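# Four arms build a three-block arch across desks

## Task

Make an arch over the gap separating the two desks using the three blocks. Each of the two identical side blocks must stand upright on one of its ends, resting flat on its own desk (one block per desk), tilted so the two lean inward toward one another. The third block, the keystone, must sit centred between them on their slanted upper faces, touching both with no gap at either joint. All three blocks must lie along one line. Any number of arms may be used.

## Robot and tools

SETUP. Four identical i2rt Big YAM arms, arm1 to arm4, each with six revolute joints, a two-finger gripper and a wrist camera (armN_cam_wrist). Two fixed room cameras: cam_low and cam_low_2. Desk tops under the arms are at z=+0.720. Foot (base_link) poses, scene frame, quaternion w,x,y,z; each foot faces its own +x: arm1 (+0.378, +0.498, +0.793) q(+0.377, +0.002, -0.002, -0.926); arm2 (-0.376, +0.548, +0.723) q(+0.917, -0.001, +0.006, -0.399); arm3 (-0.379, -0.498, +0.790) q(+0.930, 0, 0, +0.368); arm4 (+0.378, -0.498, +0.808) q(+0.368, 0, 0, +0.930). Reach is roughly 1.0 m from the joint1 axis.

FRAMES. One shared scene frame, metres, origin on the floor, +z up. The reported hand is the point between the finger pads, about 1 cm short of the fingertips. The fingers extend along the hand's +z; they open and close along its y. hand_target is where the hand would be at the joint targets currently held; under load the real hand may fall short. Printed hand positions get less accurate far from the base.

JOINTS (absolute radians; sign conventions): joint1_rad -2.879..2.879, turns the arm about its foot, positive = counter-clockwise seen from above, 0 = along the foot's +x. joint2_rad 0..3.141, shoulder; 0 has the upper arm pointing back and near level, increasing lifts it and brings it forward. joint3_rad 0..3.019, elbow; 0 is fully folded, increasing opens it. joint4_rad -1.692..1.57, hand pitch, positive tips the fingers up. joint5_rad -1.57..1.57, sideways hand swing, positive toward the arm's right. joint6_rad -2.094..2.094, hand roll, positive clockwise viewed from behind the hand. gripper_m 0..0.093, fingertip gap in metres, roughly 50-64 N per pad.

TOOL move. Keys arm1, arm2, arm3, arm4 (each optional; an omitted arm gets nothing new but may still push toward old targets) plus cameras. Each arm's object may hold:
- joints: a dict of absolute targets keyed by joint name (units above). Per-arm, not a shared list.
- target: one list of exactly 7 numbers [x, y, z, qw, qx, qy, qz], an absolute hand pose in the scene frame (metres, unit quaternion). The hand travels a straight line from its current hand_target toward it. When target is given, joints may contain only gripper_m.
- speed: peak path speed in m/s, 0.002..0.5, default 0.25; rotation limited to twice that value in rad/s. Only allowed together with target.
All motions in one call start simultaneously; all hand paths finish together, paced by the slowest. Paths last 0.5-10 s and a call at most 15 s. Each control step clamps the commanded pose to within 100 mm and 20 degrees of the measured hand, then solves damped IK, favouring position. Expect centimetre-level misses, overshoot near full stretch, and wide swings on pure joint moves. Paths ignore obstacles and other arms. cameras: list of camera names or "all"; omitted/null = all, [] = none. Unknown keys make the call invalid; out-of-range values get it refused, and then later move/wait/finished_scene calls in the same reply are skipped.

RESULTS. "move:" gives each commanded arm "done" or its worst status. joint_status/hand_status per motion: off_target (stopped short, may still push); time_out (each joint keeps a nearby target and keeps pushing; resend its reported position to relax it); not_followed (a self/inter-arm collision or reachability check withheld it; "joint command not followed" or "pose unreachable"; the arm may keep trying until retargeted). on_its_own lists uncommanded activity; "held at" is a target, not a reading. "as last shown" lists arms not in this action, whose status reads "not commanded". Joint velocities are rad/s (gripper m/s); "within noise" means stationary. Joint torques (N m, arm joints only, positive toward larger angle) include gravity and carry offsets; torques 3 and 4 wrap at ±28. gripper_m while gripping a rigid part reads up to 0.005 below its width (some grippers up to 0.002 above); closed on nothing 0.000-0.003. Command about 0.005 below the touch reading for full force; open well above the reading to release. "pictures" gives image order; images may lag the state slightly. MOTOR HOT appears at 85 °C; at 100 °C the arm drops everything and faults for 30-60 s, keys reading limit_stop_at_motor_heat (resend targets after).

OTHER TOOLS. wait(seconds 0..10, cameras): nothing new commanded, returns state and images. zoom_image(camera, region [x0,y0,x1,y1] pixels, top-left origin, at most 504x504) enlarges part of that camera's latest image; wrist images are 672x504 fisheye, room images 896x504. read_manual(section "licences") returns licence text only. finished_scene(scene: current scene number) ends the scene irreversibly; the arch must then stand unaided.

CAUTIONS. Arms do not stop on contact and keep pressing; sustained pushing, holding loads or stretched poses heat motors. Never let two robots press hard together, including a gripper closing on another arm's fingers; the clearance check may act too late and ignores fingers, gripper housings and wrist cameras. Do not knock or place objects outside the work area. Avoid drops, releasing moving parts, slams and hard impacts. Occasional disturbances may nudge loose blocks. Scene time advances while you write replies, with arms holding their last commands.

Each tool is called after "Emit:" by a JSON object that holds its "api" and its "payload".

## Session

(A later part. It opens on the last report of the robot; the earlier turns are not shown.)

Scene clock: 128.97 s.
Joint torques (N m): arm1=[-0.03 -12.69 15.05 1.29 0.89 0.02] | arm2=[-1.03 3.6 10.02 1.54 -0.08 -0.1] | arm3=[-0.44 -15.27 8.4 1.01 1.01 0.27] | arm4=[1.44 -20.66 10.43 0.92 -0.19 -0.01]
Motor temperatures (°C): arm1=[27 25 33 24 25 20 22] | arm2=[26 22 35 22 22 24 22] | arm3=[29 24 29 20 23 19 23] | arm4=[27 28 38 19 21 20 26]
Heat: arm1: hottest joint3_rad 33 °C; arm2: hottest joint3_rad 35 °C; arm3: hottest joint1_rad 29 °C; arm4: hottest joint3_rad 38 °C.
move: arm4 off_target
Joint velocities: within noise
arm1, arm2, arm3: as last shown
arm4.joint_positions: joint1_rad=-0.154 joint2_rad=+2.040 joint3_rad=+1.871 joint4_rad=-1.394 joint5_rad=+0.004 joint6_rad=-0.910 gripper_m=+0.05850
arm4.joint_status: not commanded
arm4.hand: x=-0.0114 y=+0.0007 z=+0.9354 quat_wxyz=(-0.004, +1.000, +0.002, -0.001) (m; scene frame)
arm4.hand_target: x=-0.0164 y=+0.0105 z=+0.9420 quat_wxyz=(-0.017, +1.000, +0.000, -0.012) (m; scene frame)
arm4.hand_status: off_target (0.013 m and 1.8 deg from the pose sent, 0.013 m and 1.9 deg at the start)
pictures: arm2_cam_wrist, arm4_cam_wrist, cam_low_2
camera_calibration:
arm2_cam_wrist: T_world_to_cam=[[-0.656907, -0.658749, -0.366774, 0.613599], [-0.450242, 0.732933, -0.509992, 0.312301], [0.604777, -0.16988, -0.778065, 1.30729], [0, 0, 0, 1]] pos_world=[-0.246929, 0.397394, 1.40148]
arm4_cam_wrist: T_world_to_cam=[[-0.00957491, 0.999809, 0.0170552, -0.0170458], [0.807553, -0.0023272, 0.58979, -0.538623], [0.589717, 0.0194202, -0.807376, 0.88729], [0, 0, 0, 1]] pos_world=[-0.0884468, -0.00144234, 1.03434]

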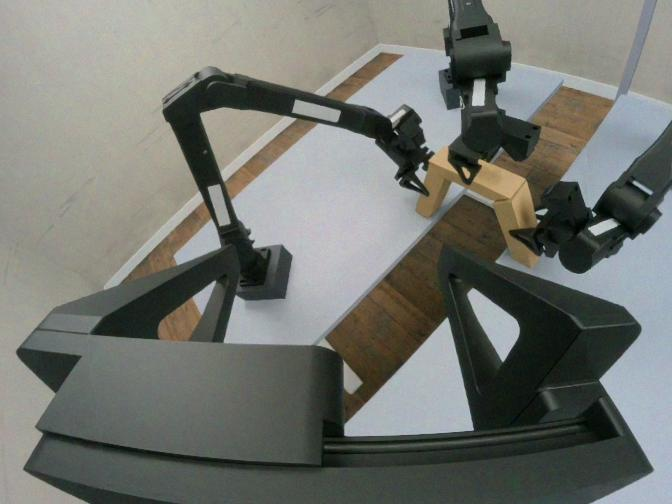

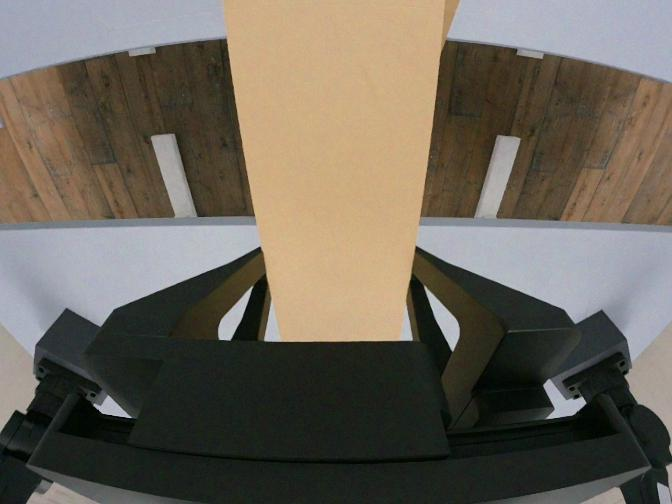

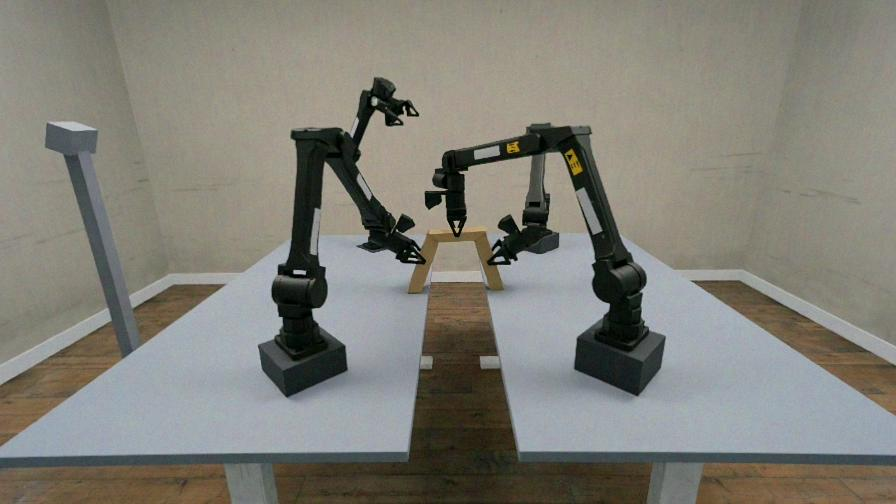

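Emit:
{"api": "move", "payload": {"arm4": {"target": [-0.0175, 0.0145, 0.940, -0.016, 1, 0.000, -0.012], "speed": 0.06}, "cameras": ["arm4_cam_wrist","cam_low_2","arm2_cam_wrist"]}}

Emit:
{"api": "zoom_image", "payload": {"camera": "cam_low_2", "region": [420, 215, 500, 265]}}

Emit:
{"api": "zoom_image", "payload": {"camera": "arm2_cam_wrist", "region": [485, 160, 545, 220]}}

Emit:
{"api": "zoom_image", "payload": {"camera": "arm2_cam_wrist", "region": [415, 140, 475, 200]}}

Scene clock: 131.40 s.
Joint torques (N m): arm1=[0.09 -12.75 15.05 1.31 0.89 0.01] | arm2=[-0.91 3.6 9.98 1.57 -0.11 -0.09] | arm3=[-0.15 -15.62 8.51 0.9 1.02 0.27] | arm4=[1.38 -19.96 11.36 0.8 -0.2 -0.04]
Motor temperatures (°C): arm1=[27 25 33 24 25 20 22] | arm2=[26 22 35 22 22 24 22] | arm3=[29 24 29 20 23 19 24] | arm4=[27 28 39 19 21 20 26]
Heat: arm1: hottest joint3_rad 33 °C; arm2: hottest joint3_rad 35 °C; arm3: hottest joint1_rad 29 °C; arm4: hottest joint3_rad 39 °C.
move: arm4 off_target
Joint velocities: within noise
arm1, arm2, arm3: as last shown
arm4.joint_positions: joint1_rad=-0.154 joint2_rad=+2.040 joint3_rad=+1.871 joint4_rad=-1.394 joint5_rad=+0.004 joint6_rad=-0.910 gripper_m=+0.05850
arm4.joint_status: not commanded
arm4.hand: x=-0.0114 y=+0.0007 z=+0.9354 quat_wxyz=(-0.004, +1.000, +0.002, -0.001) (m; scene frame)
arm4.hand_target: x=-0.0171 y=+0.0141 z=+0.9401 quat_wxyz=(-0.016, +1.000, +0.000, -0.012) (m; scene frame)
arm4.hand_status: off_target (0.016 m and 1.8 deg from the pose sent, 0.016 m and 1.8 deg at the start)
pictures: arm2_cam_wrist, arm4_cam_wrist, cam_low_2
camera_calibration:
arm2_cam_wrist: T_world_to_cam=[[-0.656907, -0.658749, -0.366774, 0.613599], [-0.450242, 0.732933, -0.509992, 0.312301], [0.604777, -0.16988, -0.778065, 1.30729], [0, 0, 0, 1]] pos_world=[-0.246929, 0.397394, 1.40148]
arm4_cam_wrist: T_world_to_cam=[[-0.00957491, 0.999809, 0.0170552, -0.0170458], [0.807553, -0.0023272, 0.58979, -0.538623], [0.589717, 0.0194202, -0.807376, 0.88729], [0, 0, 0, 1]] pos_world=[-0.0884468, -0.00144234, 1.03434]

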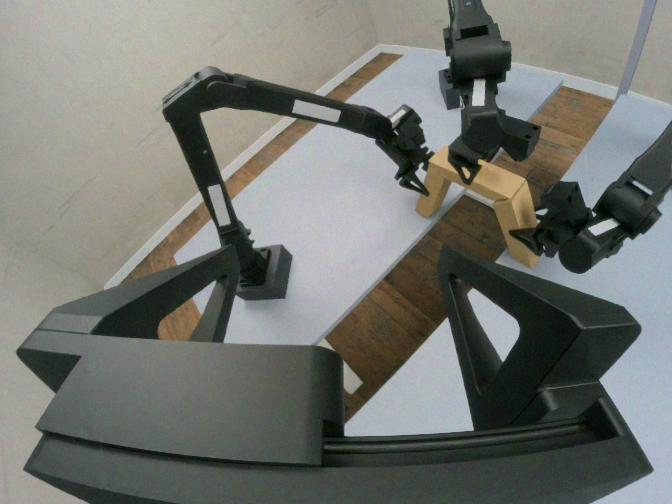

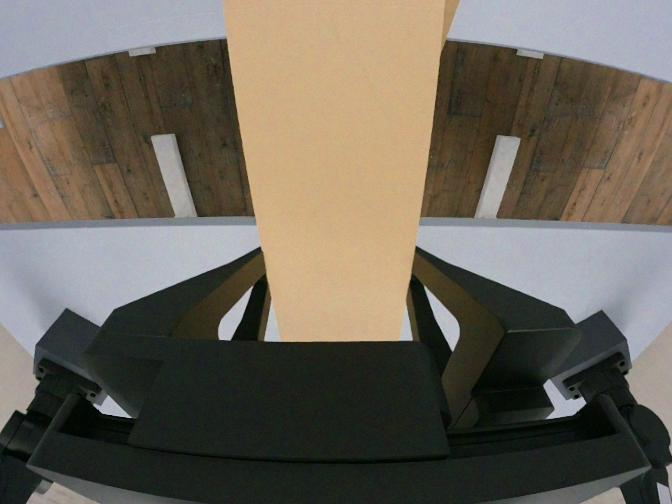

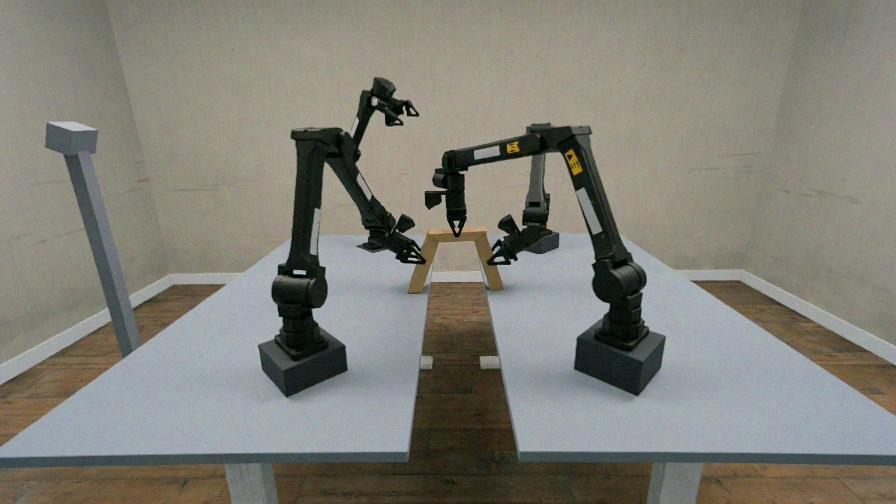

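Scaled by 6.300 from the camera's 896x504 image, which has a finer 1280x720 frame.

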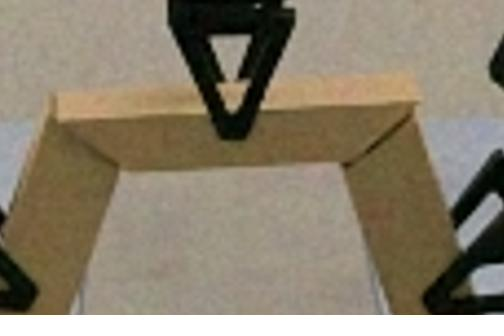

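Scaled by 8.400 from the camera's 672x504 image, which has a finer 960x720 frame.

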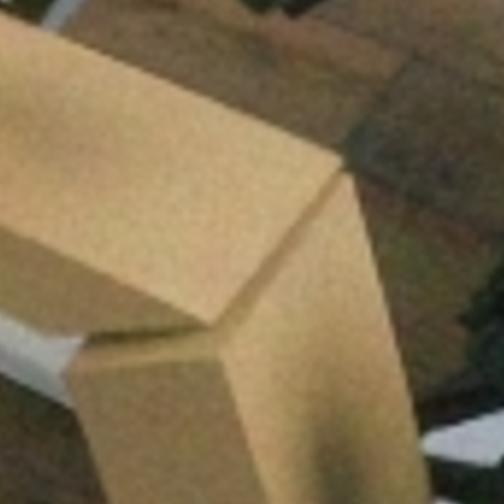

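Scaled by 8.400 from the camera's 672x504 image, which has a finer 960x720 frame.

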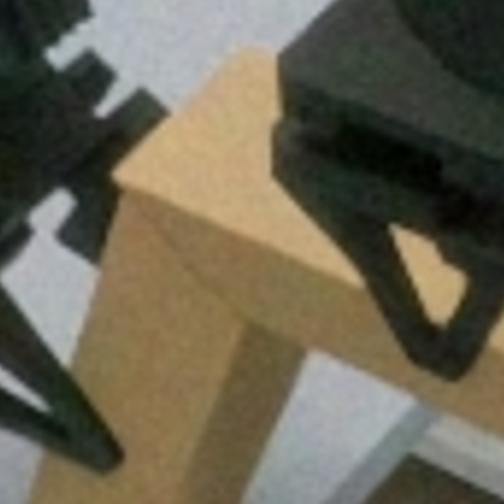

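Emit:
{"api": "move", "payload": {"arm4": {"target": [-0.0175, 0.0155, 0.958, -0.016, 1, 0.000, -0.011], "speed": 0.06}, "cameras": []}}

Emit:
{"api": "move", "payload": {"arm4": {"target": [-0.0175, 0.0135, 0.945, -0.016, 1, 0.000, -0.012], "speed": 0.06}, "cameras": ["arm4_cam_wrist","cam_low_2","arm2_cam_wrist"]}}

Emit:
{"api": "zoom_image", "payload": {"camera": "cam_low_2", "region": [420, 215, 500, 265]}}

Emit:
{"api": "zoom_image", "payload": {"camera": "arm2_cam_wrist", "region": [485, 160, 545, 220]}}

Emit:
{"api": "zoom_image", "payload": {"camera": "arm2_cam_wrist", "region": [415, 140, 475, 200]}}

Scene clock: 134.07 s.
Joint torques (N m): arm1=[-0.03 -12.75 15.05 1.29 0.89 0.01] | arm2=[-0.91 3.78 9.89 1.48 -0.08 -0.06] | arm3=[-0.09 -15.38 8.42 1.03 1.02 0.25] | arm4=[1.26 -20.66 13.2 -0.32 -0.09 -0.04]
Motor temperatures (°C): arm1=[27 25 33 24 25 20 22] | arm2=[26 22 35 22 22 24 22] | arm3=[29 24 29 20 23 19 24] | arm4=[27 28 39 19 21 20 26]
Heat: arm1: hottest joint3_rad 33 °C; arm2: hottest joint3_rad 35 °C; arm3: hottest joint1_rad 29 °C; arm4: hottest joint3_rad 39 °C.
move: arm4 off_target
Joint velocities: within noise
arm1, arm2, arm3: as last shown
arm1.joint_positions: joint1_rad=+0.582 joint2_rad=+1.901 joint3_rad=+1.171 joint4_rad=-0.490 joint5_rad=+1.035 joint6_rad=+1.152 gripper_m=+0.05908
arm1.hand_target: x=+0.1073 y=-0.0368 z=+0.8793 quat_wxyz=(-0.031, -0.853, +0.027, +0.520) (m; scene frame)
arm4.joint_positions: joint1_rad=-0.154 joint2_rad=+2.043 joint3_rad=+1.883 joint4_rad=-1.413 joint5_rad=+0.002 joint6_rad=-0.913 gripper_m=+0.05850
arm4.joint_status: not commanded
arm4.hand: x=-0.0109 y=-0.0005 z=+0.9380 quat_wxyz=(+0.000, +1.000, +0.003, +0.002) (m; scene frame)
arm4.hand_target: x=-0.0167 y=+0.0144 z=+0.9583 quat_wxyz=(-0.017, +1.000, +0.001, -0.012) (m; scene frame)
arm4.hand_status: off_target (0.026 m and 2.4 deg from the pose sent, 0.028 m and 1.8 deg at the start)
pictures: none
No camera images: "cameras" was empty.

Scene clock: 135.03 s.
Joint torques (N m): arm1=[0.03 -12.69 15.08 1.29 0.89 0.02] | arm2=[-0.91 3.72 10.02 1.51 -0.07 -0.08] | arm3=[-0.03 -15.68 8.42 0.94 1.01 0.27] | arm4=[1.32 -20.48 10.95 1.02 -0.13 0]
Motor temperatures (°C): arm1=[27 25 33 24 25 20 22] | arm2=[26 22 35 22 22 24 22] | arm3=[29 24 29 20 23 19 24] | arm4=[27 28 39 19 21 20 26]
Heat: arm1: hottest joint3_rad 33 °C; arm2: hottest joint3_rad 35 °C; arm3: hottest joint1_rad 29 °C; arm4: hottest joint3_rad 39 °C.
move: arm4 off_target
Joint velocities: within noise
arm1, arm2, arm3: as last shown
arm4.joint_positions: joint1_rad=-0.154 joint2_rad=+2.044 joint3_rad=+1.883 joint4_rad=-1.410 joint5_rad=+0.002 joint6_rad=-0.907 gripper_m=+0.05850
arm4.joint_status: not commanded
arm4.hand: x=-0.0113 y=+0.0001 z=+0.9375 quat_wxyz=(+0.000, +1.000, +0.000, +0.001) (m; scene frame)
arm4.hand_target: x=-0.0170 y=+0.0129 z=+0.9451 quat_wxyz=(-0.016, +1.000, -0.003, -0.012) (m; scene frame)
arm4.hand_status: off_target (0.017 m and 2.3 deg from the pose sent, 0.017 m and 2.5 deg at the start)
pictures: arm2_cam_wrist, arm4_cam_wrist, cam_low_2
camera_calibration:
arm2_cam_wrist: T_world_to_cam=[[-0.656907, -0.658749, -0.366774, 0.613599], [-0.450242, 0.732933, -0.509992, 0.312301], [0.604777, -0.16988, -0.778065, 1.30729], [0, 0, 0, 1]] pos_world=[-0.246929, 0.397394, 1.40148]
arm4_cam_wrist: T_world_to_cam=[[-0.00663617, 0.999937, 0.00907743, -0.0089631], [0.805049, -0.000042357, 0.593208, -0.543199], [0.593171, 0.0112444, -0.804998, 0.886754], [0, 0, 0, 1]] pos_world=[-0.088754, -0.00103149, 1.03615]

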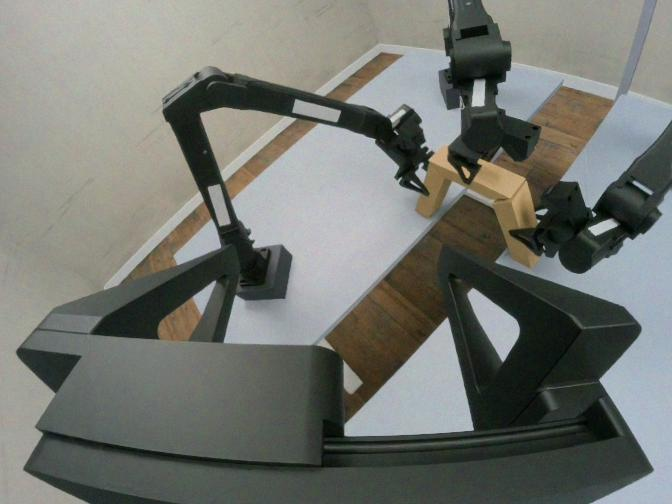

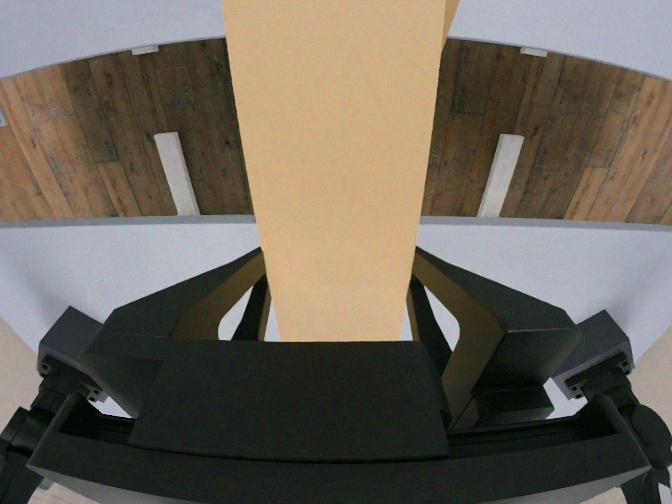

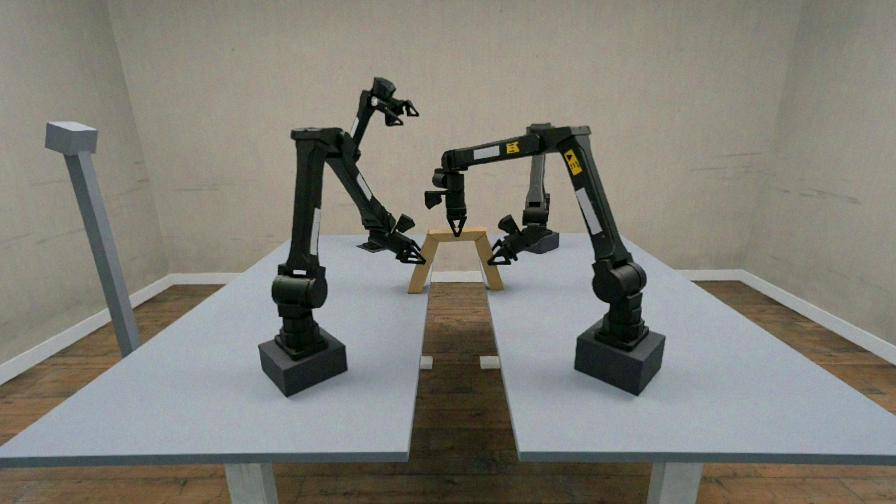

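Scaled by 6.300 from the camera's 896x504 image, which has a finer 1280x720 frame.

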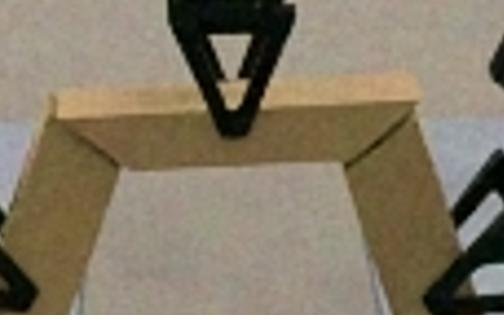

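Scaled by 8.400 from the camera's 672x504 image, which has a finer 960x720 frame.

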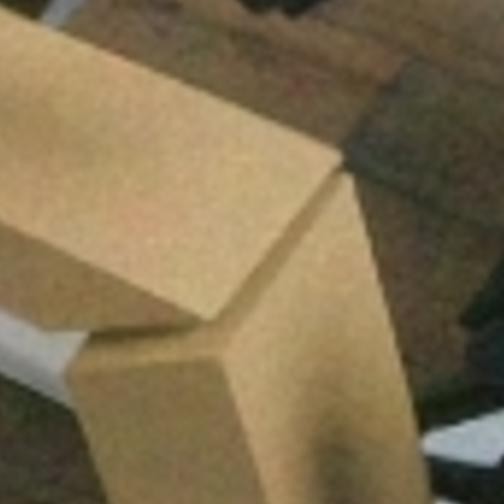

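Scaled by 8.400 from the camera's 672x504 image, which has a finer 960x720 frame.

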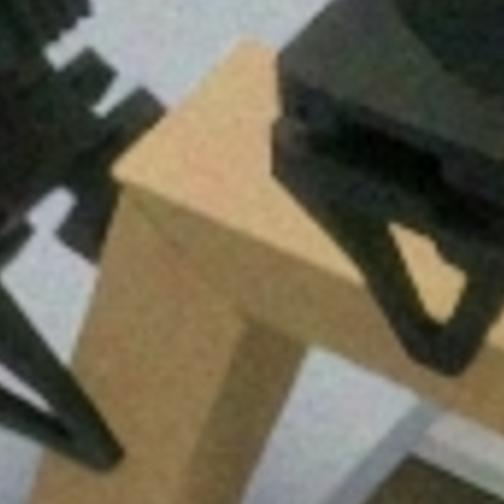

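Emit:
{"api": "move", "payload": {"arm4": {"target": [-0.0185, 0.0205, 0.944, -0.016, 1, 0.000, -0.012], "speed": 0.06}, "cameras": ["arm4_cam_wrist","cam_low_2","arm2_cam_wrist"]}}

Emit:
{"api": "zoom_image", "payload": {"camera": "cam_low_2", "region": [420, 215, 500, 265]}}

Emit:
{"api": "zoom_image", "payload": {"camera": "arm2_cam_wrist", "region": [485, 160, 545, 220]}}

Emit:
{"api": "zoom_image", "payload": {"camera": "arm2_cam_wrist", "region": [415, 140, 475, 200]}}

Scene clock: 137.23 s.
Joint torques (N m): arm1=[0.09 -12.75 15.06 1.26 0.89 0.01] | arm2=[-1.08 3.43 10 1.52 -0.09 -0.08] | arm3=[0.03 -15.56 8.46 1.02 1.05 0.25] | arm4=[0.85 -19.72 12.51 0.73 -0.11 -0.11]
Motor temperatures (°C): arm1=[27 26 33 24 25 20 22] | arm2=[26 22 35 22 22 24 22] | arm3=[29 24 29 20 23 19 24] | arm4=[27 28 39 19 21 20 26]
Heat: arm1: hottest joint3_rad 33 °C; arm2: hottest joint3_rad 35 °C; arm3: hottest joint1_rad 29 °C; arm4: hottest joint3_rad 39 °C.
move: arm4 off_target
Joint velocities: within noise
arm1, arm2, arm3: as last shown
arm4.joint_positions: joint1_rad=-0.154 joint2_rad=+2.048 joint3_rad=+1.887 joint4_rad=-1.410 joint5_rad=+0.002 joint6_rad=-0.907 gripper_m=+0.05850
arm4.joint_status: not commanded
arm4.hand: x=-0.0120 y=+0.0010 z=+0.9362 quat_wxyz=(+0.000, +1.000, +0.000, +0.001) (m; scene frame)
arm4.hand_target: x=-0.0176 y=+0.0197 z=+0.9443 quat_wxyz=(-0.017, +1.000, +0.000, -0.012) (m; scene frame)
arm4.hand_status: off_target (0.022 m and 2.4 deg from the pose sent, 0.023 m and 2.3 deg at the start)
pictures: arm2_cam_wrist, arm4_cam_wrist, cam_low_2
camera_calibration:
arm2_cam_wrist: T_world_to_cam=[[-0.656907, -0.658749, -0.366774, 0.613599], [-0.450242, 0.732933, -0.509992, 0.312301], [0.604777, -0.16988, -0.778065, 1.30729], [0, 0, 0, 1]] pos_world=[-0.246929, 0.397394, 1.40148]
arm4_cam_wrist: T_world_to_cam=[[-0.0065908, 0.999942, 0.00849365, -0.00934817], [0.804788, 0.000262693, 0.593563, -0.542115], [0.593526, 0.0107476, -0.804743, 0.885858], [0, 0, 0, 1]] pos_world=[-0.0895545, -0.0000308433, 1.03475]

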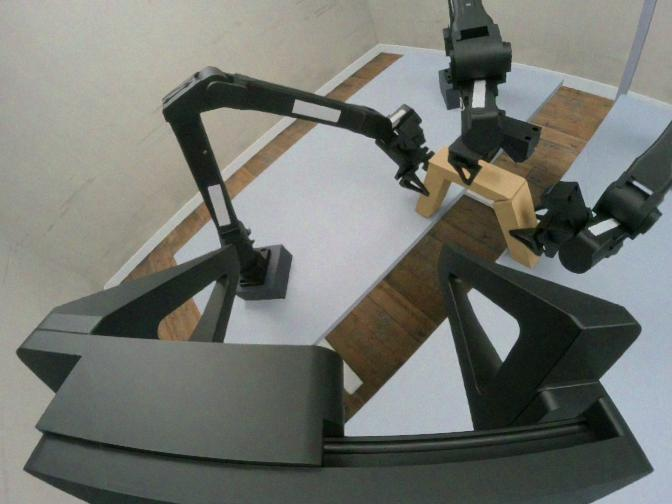

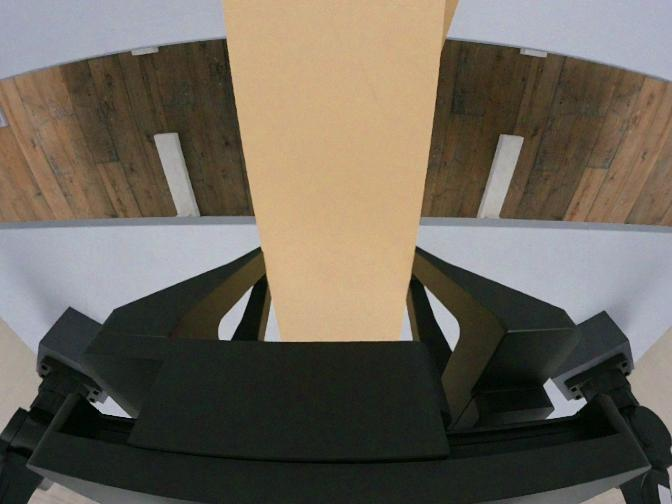

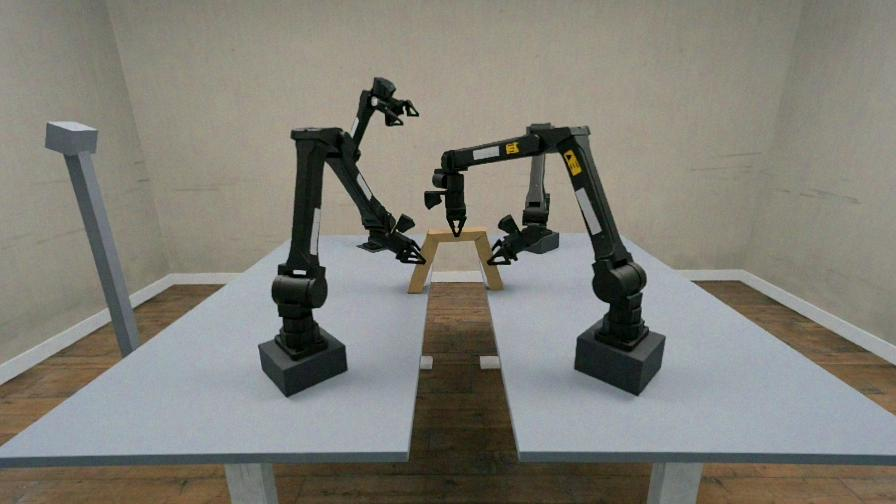

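Scaled by 6.300 from the camera's 896x504 image, which has a finer 1280x720 frame.

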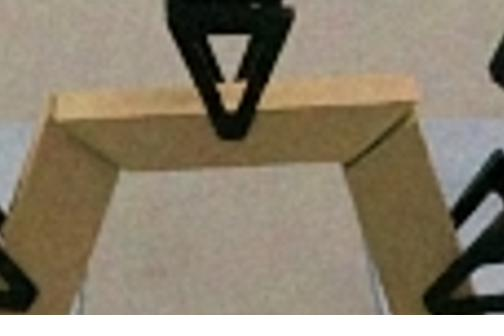

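Scaled by 8.400 from the camera's 672x504 image, which has a finer 960x720 frame.

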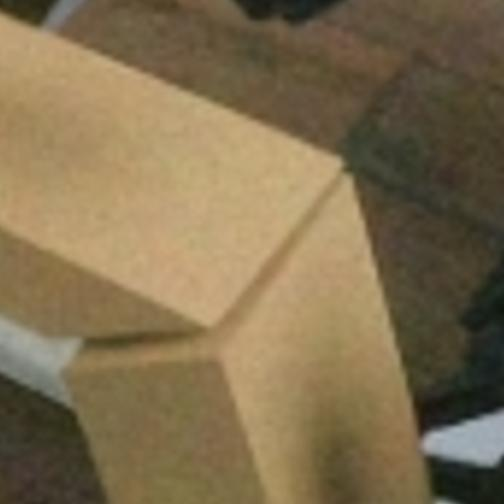

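Scaled by 8.400 from the camera's 672x504 image, which has a finer 960x720 frame.

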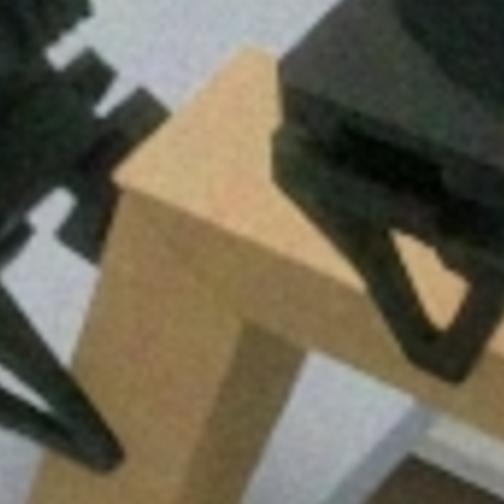

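Emit:
{"api": "move", "payload": {"arm4": {"target": [-0.0185, 0.0245, 0.942, -0.016, 1, 0.000, -0.012], "speed": 0.06}, "cameras": ["arm4_cam_wrist","cam_low_2","arm2_cam_wrist"]}}

Emit:
{"api": "zoom_image", "payload": {"camera": "cam_low_2", "region": [420, 215, 500, 265]}}

Emit:
{"api": "zoom_image", "payload": {"camera": "arm2_cam_wrist", "region": [485, 160, 545, 220]}}

Emit:
{"api": "zoom_image", "payload": {"camera": "arm2_cam_wrist", "region": [415, 140, 475, 200]}}

Scene clock: 139.53 s.
Joint torques (N m): arm1=[0.03 -12.69 15.05 1.28 0.89 0.02] | arm2=[-1.14 3.55 9.98 1.59 -0.08 -0.11] | arm3=[-0.56 -15.27 8.42 0.96 1.01 0.26] | arm4=[0.62 -19.6 12.7 0.65 -0.11 -0.09]
Motor temperatures (°C): arm1=[27 26 33 24 25 20 22] | arm2=[26 22 35 22 22 24 22] | arm3=[29 24 29 20 23 19 24] | arm4=[27 29 40 19 21 20 26]
Heat: arm1: hottest joint3_rad 33 °C; arm2: hottest joint3_rad 35 °C; arm3: hottest joint1_rad 29 °C; arm4: hottest joint3_rad 40 °C.
move: arm4 off_target
Joint velocities: within noise
arm1, arm3: as last shown
arm2.joint_positions: joint1_rad=-0.068 joint2_rad=+0.615 joint3_rad=+1.398 joint4_rad=-1.168 joint5_rad=-0.283 joint6_rad=+0.288 gripper_m=+0.09396
arm2.joint_status: not commanded
arm2.hand: x=-0.1788 y=+0.3871 z=+1.3047 quat_wxyz=(-0.558, -0.390, -0.730, +0.053) (m; scene frame)
arm2.hand_target: x=-0.1809 y=+0.3898 z=+1.3157 quat_wxyz=(-0.568, -0.385, -0.725, +0.057) (m; scene frame)
arm2.hand_status: not commanded
arm4.joint_positions: joint1_rad=-0.155 joint2_rad=+2.055 joint3_rad=+1.896 joint4_rad=-1.410 joint5_rad=-0.004 joint6_rad=-0.921 gripper_m=+0.05850
arm4.joint_status: not commanded
arm4.hand: x=-0.0140 y=+0.0029 z=+0.9353 quat_wxyz=(+0.001, +1.000, +0.007, -0.002) (m; scene frame)
arm4.hand_target: x=-0.0184 y=+0.0230 z=+0.9421 quat_wxyz=(-0.015, +1.000, +0.003, -0.014) (m; scene frame)
arm4.hand_status: off_target (0.023 m and 2.4 deg from the pose sent, 0.025 m and 2.4 deg at the start)
pictures: arm2_cam_wrist, arm4_cam_wrist, cam_low_2
camera_calibration:
arm2_cam_wrist: T_world_to_cam=[[-0.656907, -0.658749, -0.366774, 0.613599], [-0.450242, 0.732933, -0.509992, 0.312301], [0.604777, -0.16988, -0.778065, 1.30729], [0, 0, 0, 1]] pos_world=[-0.246929, 0.397394, 1.40148]
arm4_cam_wrist: T_world_to_cam=[[-0.0191772, 0.999796, 0.00628062, -0.00929841], [0.808262, 0.0118052, 0.588705, -0.535463], [0.588511, 0.0163661, -0.808323, 0.889452], [0, 0, 0, 1]] pos_world=[-0.0908364, 0.00106088, 1.03425]

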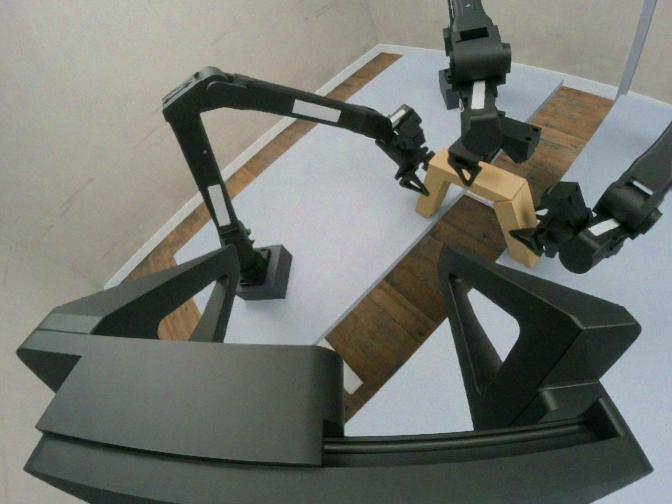

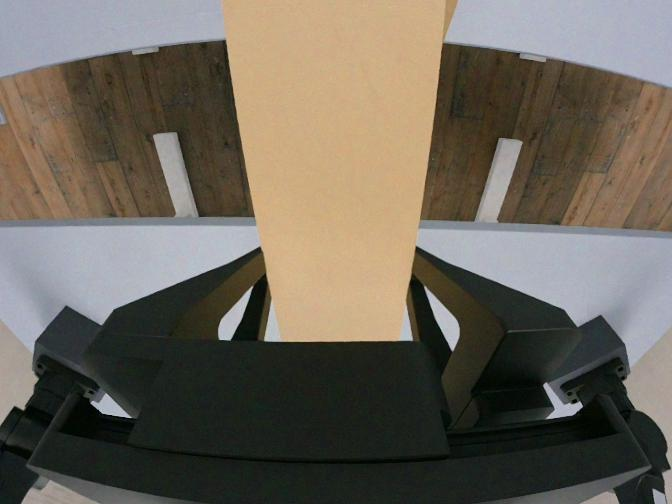

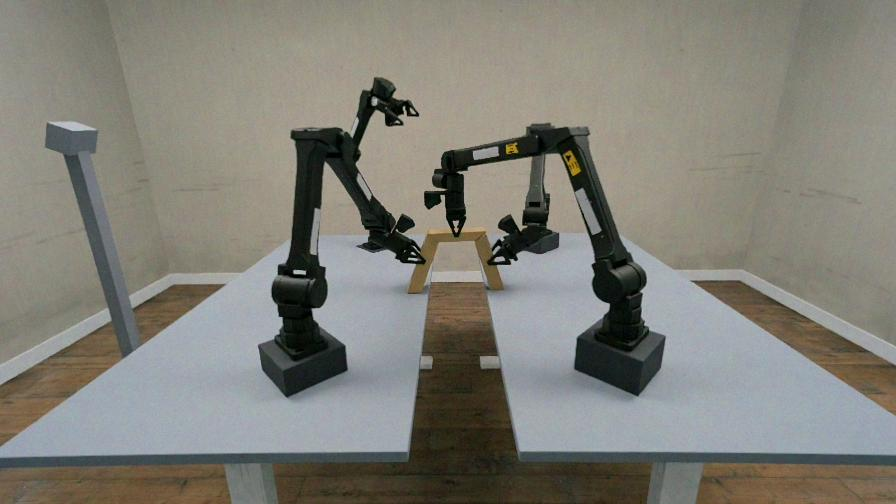

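Scaled by 6.300 from the camera's 896x504 image, which has a finer 1280x720 frame.

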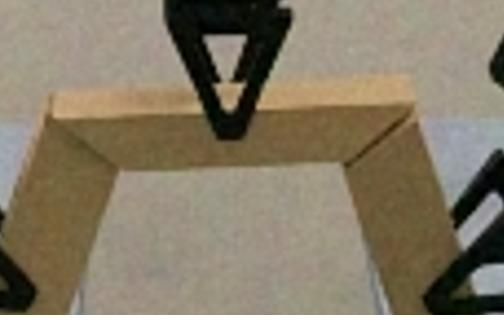

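Scaled by 8.400 from the camera's 672x504 image, which has a finer 960x720 frame.

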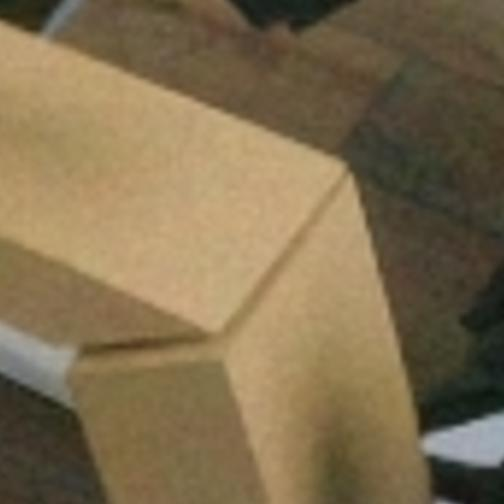

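Scaled by 8.400 from the camera's 672x504 image, which has a finer 960x720 frame.

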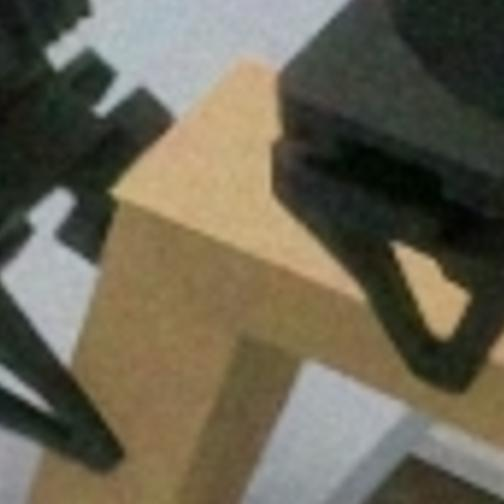

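Emit:
{"api": "move", "payload": {"arm1": {"target": [0.111, -0.026, 0.868, -0.018, -0.857, 0.018, 0.515], "speed": 0.05}, "arm3": {"target": [-0.108, 0.0195, 0.852, -0.513, -0.009, -0.858, -0.012], "speed": 0.05}, "cameras": ["cam_low_2","arm2_cam_wrist"]}}

Emit:
{"api": "zoom_image", "payload": {"camera": "cam_low_2", "region": [400, 190, 520, 310]}}

Emit:
{"api": "zoom_image", "payload": {"camera": "arm2_cam_wrist", "region": [400, 110, 560, 290]}}

Scene clock: 141.67 s.
Joint torques (N m): arm1=[0.21 -12.92 12.21 0.96 0.7 0.04] | arm2=[-0.97 3.55 10.03 1.51 -0.09 -0.09] | arm3=[0.09 -15.27 7.72 0.49 0.95 0.28] | arm4=[0.73 -19.6 12.68 0.66 -0.11 -0.07]
Motor temperatures (°C): arm1=[27 26 33 24 25 20 22] | arm2=[26 22 35 22 22 24 22] | arm3=[29 24 29 20 23 19 24] | arm4=[27 28 39 19 21 20 26]
Heat: arm1: hottest joint3_rad 33 °C; arm2: hottest joint3_rad 35 °C; arm3: hottest joint1_rad 29 °C; arm4: hottest joint3_rad 39 °C.
move: arm1 off_target; arm3 done
Joint velocities: within noise
arm1.joint_positions: joint1_rad=+0.582 joint2_rad=+1.901 joint3_rad=+1.171 joint4_rad=-0.490 joint5_rad=+1.035 joint6_rad=+1.152 gripper_m=+0.05908
arm1.joint_status: not commanded
arm1.hand: x=+0.1158 y=-0.0070 z=+0.8534 quat_wxyz=(+0.006, -0.861, +0.000, +0.508) (m; scene frame)
arm1.hand_target: x=+0.1114 y=-0.0250 z=+0.8685 quat_wxyz=(-0.018, -0.857, +0.018, +0.515) (m; scene frame)
arm1.hand_status: off_target (0.024 m and 3.6 deg from the pose sent, 0.024 m and 3.6 deg at the start)
arm2: as last shown
arm3.joint_positions: joint1_rad=+0.599 joint2_rad=+1.912 joint3_rad=+1.176 joint4_rad=-0.440 joint5_rad=+1.020 joint6_rad=+1.117 gripper_m=+0.06097
arm3.joint_status: not commanded
arm3.hand: x=-0.1139 y=+0.0155 z=+0.8471 quat_wxyz=(-0.508, +0.005, -0.861, -0.004) (m; scene frame)
arm3.hand_target: x=-0.1080 y=+0.0194 z=+0.8521 quat_wxyz=(-0.513, -0.009, -0.858, -0.012) (m; scene frame)
arm3.hand_status: done (0.009 m and 2.0 deg from the pose sent, 0.009 m and 2.0 deg at the start)
arm4.joint_positions: joint1_rad=-0.155 joint2_rad=+2.055 joint3_rad=+1.896 joint4_rad=-1.410 joint5_rad=-0.004 joint6_rad=-0.922 gripper_m=+0.05850
arm4.joint_status: not commanded
arm4.hand: x=-0.0138 y=+0.0031 z=+0.9353 quat_wxyz=(+0.001, +1.000, +0.007, -0.002) (m; scene frame)
arm4.hand_target: x=-0.0182 y=+0.0231 z=+0.9421 quat_wxyz=(-0.015, +1.000, +0.003, -0.014) (m; scene frame)
arm4.hand_status: not commanded
pictures: arm2_cam_wrist, cam_low_2
camera_calibration:
arm2_cam_wrist: T_world_to_cam=[[-0.656907, -0.658749, -0.366774, 0.613599], [-0.450242, 0.732933, -0.509992, 0.312301], [0.604777, -0.16988, -0.778065, 1.30729], [0, 0, 0, 1]] pos_world=[-0.246929, 0.397394, 1.40148]

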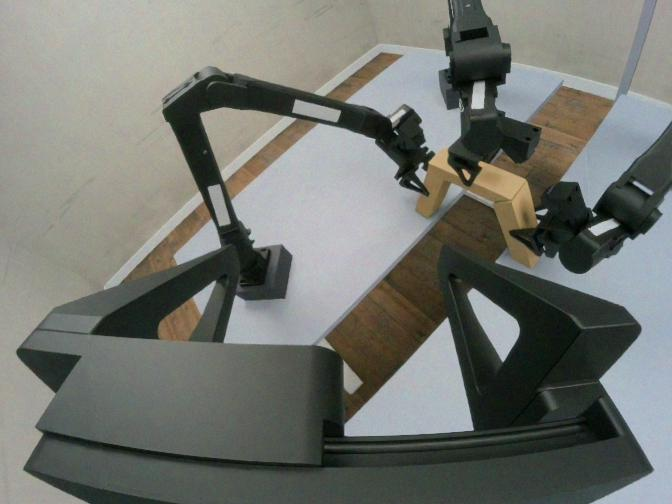

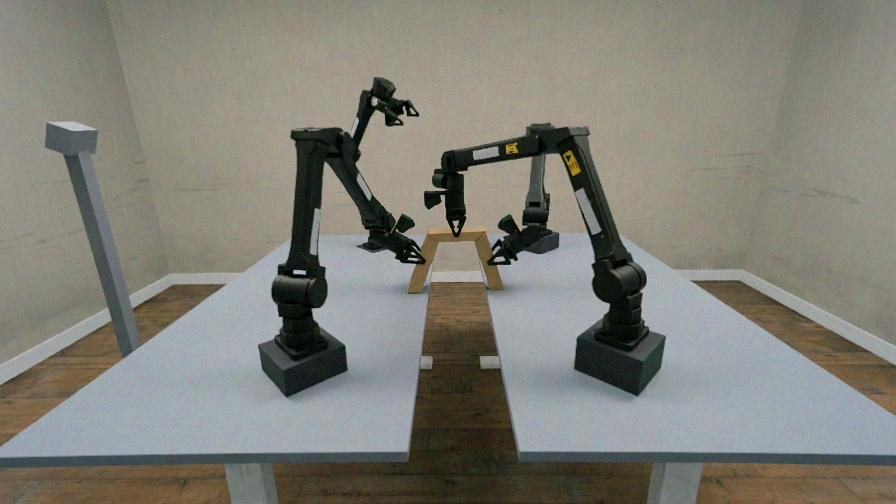

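Scaled by 4.200 from the camera's 896x504 image, which has a finer 1280x720 frame.

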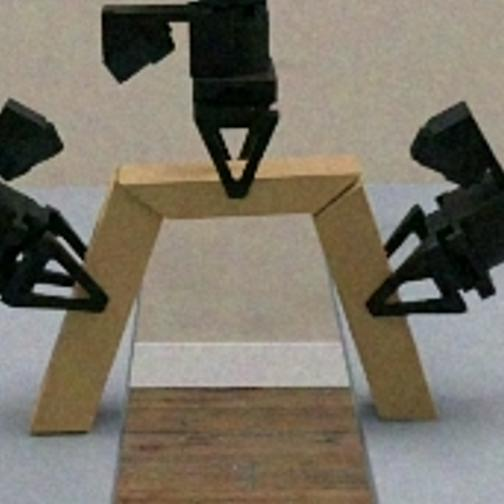

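Scaled by 2.800 from the camera's 672x504 image, which has a finer 960x720 frame.

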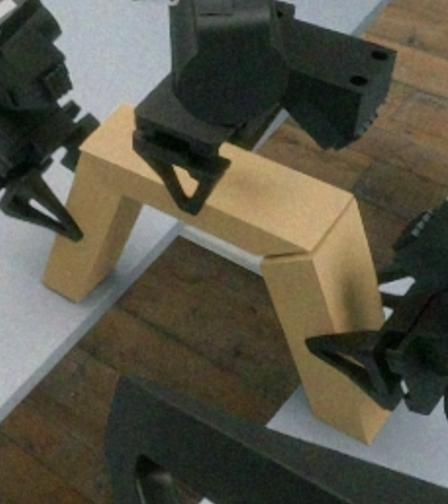

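Release right leaner (arm1) first.

Emit:
{"api": "move", "payload": {"arm1": {"joints": {"gripper_m": 0.075}}, "cameras": ["cam_low_2","arm2_cam_wrist","arm4_cam_wrist"]}}

Emit:
{"api": "zoom_image", "payload": {"camera": "cam_low_2", "region": [400, 190, 520, 310]}}

Emit:
{"api": "zoom_image", "payload": {"camera": "arm2_cam_wrist", "region": [400, 110, 560, 290]}}

Scene clock: 142.97 s.
Joint torques (N m): arm1=[0.21 -13.04 12.22 0.94 0.67 0.03] | arm2=[-0.91 3.49 9.98 1.51 -0.09 -0.09] | arm3=[0.09 -15.15 7.64 0.55 0.98 0.27] | arm4=[0.85 -19.66 12.52 0.68 -0.08 -0.04]
Motor temperatures (°C): arm1=[27 26 33 24 25 20 22] | arm2=[26 22 35 22 22 24 22] | arm3=[29 24 29 20 23 19 24] | arm4=[27 28 39 19 21 20 26]
Heat: arm1: hottest joint3_rad 33 °C; arm2: hottest joint3_rad 35 °C; arm3: hottest joint1_rad 29 °C; arm4: hottest joint3_rad 39 °C.
move: arm1 done
Joint velocities: within noise
arm1.joint_positions: joint1_rad=+0.582 joint2_rad=+1.901 joint3_rad=+1.171 joint4_rad=-0.490 joint5_rad=+1.035 joint6_rad=+1.158 gripper_m=+0.07484
arm1.joint_status: all done
arm1.hand: x=+0.1158 y=-0.0070 z=+0.8534 quat_wxyz=(+0.005, -0.861, +0.002, +0.508) (m; scene frame)
arm1.hand_target: x=+0.1115 y=-0.0250 z=+0.8684 quat_wxyz=(-0.019, -0.857, +0.020, +0.514) (m; scene frame)
arm1.hand_status: not commanded
arm2: as last shown
arm3.joint_positions: joint1_rad=+0.599 joint2_rad=+1.912 joint3_rad=+1.176 joint4_rad=-0.440 joint5_rad=+1.021 joint6_rad=+1.117 gripper_m=+0.06097
arm3.joint_status: not commanded
arm3.hand: x=-0.1138 y=+0.0154 z=+0.8472 quat_wxyz=(-0.508, +0.005, -0.861, -0.004) (m; scene frame)
arm3.hand_target: x=-0.1079 y=+0.0193 z=+0.8523 quat_wxyz=(-0.514, -0.009, -0.858, -0.012) (m; scene frame)
arm3.hand_status: not commanded
arm4.joint_positions: joint1_rad=-0.157 joint2_rad=+2.057 joint3_rad=+1.898 joint4_rad=-1.410 joint5_rad=-0.007 joint6_rad=-0.924 gripper_m=+0.05850
arm4.joint_status: not commanded
arm4.hand: x=-0.0137 y=+0.0040 z=+0.9348 quat_wxyz=(+0.002, +1.000, +0.007, -0.003) (m; scene frame)
arm4.hand_target: x=-0.0187 y=+0.0229 z=+0.9421 quat_wxyz=(-0.014, +1.000, +0.003, -0.015) (m; scene frame)
arm4.hand_status: not commanded
pictures: arm2_cam_wrist, arm4_cam_wrist, cam_low_2
camera_calibration:
arm2_cam_wrist: T_world_to_cam=[[-0.656907, -0.658749, -0.366774, 0.613599], [-0.450242, 0.732933, -0.509992, 0.312301], [0.604777, -0.16988, -0.778065, 1.30729], [0, 0, 0, 1]] pos_world=[-0.246929, 0.397394, 1.40148]
arm4_cam_wrist: T_world_to_cam=[[-0.0199125, 0.999792, 0.00444719, -0.00875673], [0.809683, 0.0135164, 0.586711, -0.533606], [0.586529, 0.0152837, -0.809784, 0.89017], [0, 0, 0, 1]] pos_world=[-0.0902331, 0.00236224, 1.03396]

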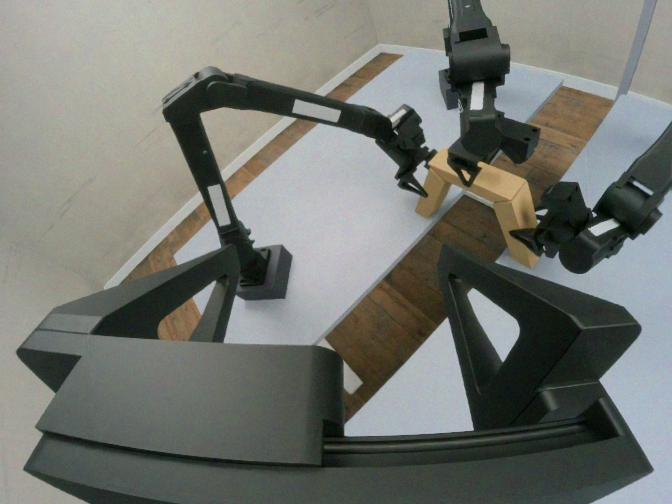

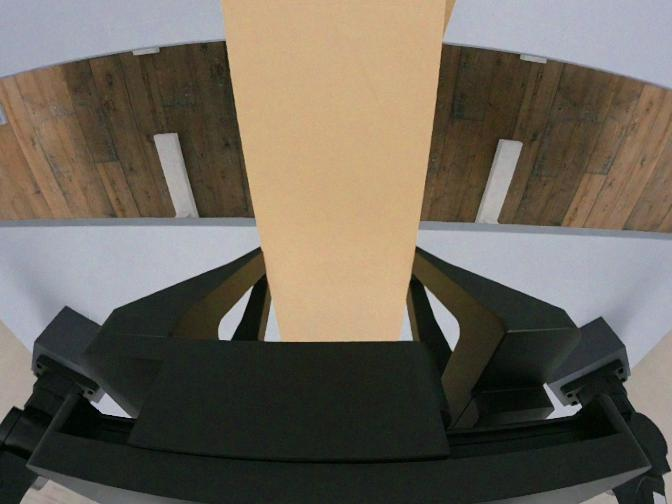

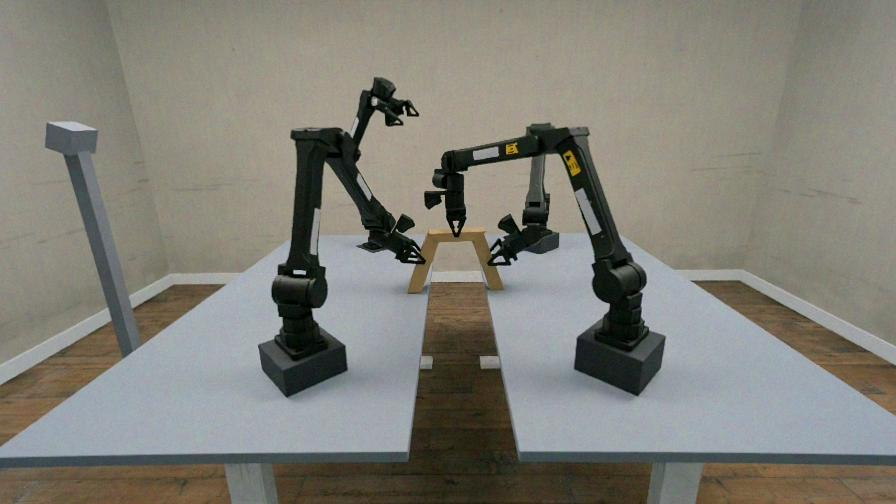

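Scaled by 4.200 from the camera's 896x504 image, which has a finer 1280x720 frame.

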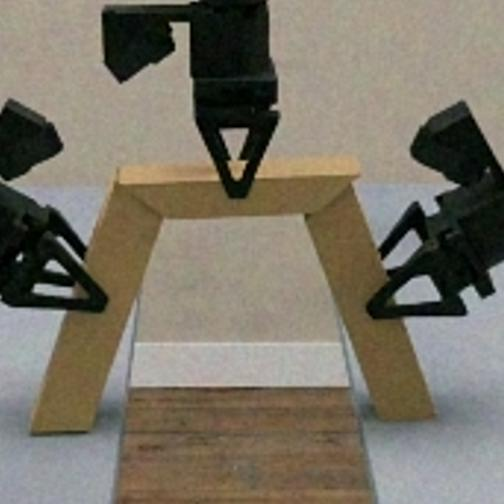

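Scaled by 2.800 from the camera's 672x504 image, which has a finer 960x720 frame.

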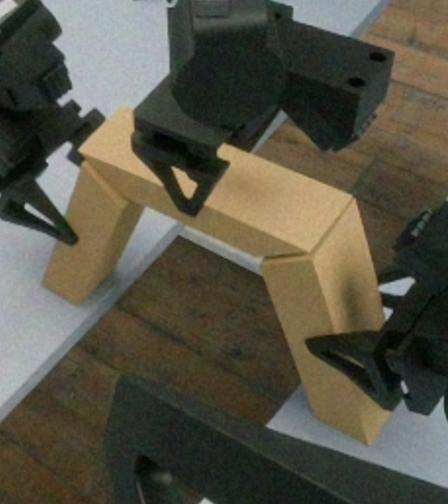

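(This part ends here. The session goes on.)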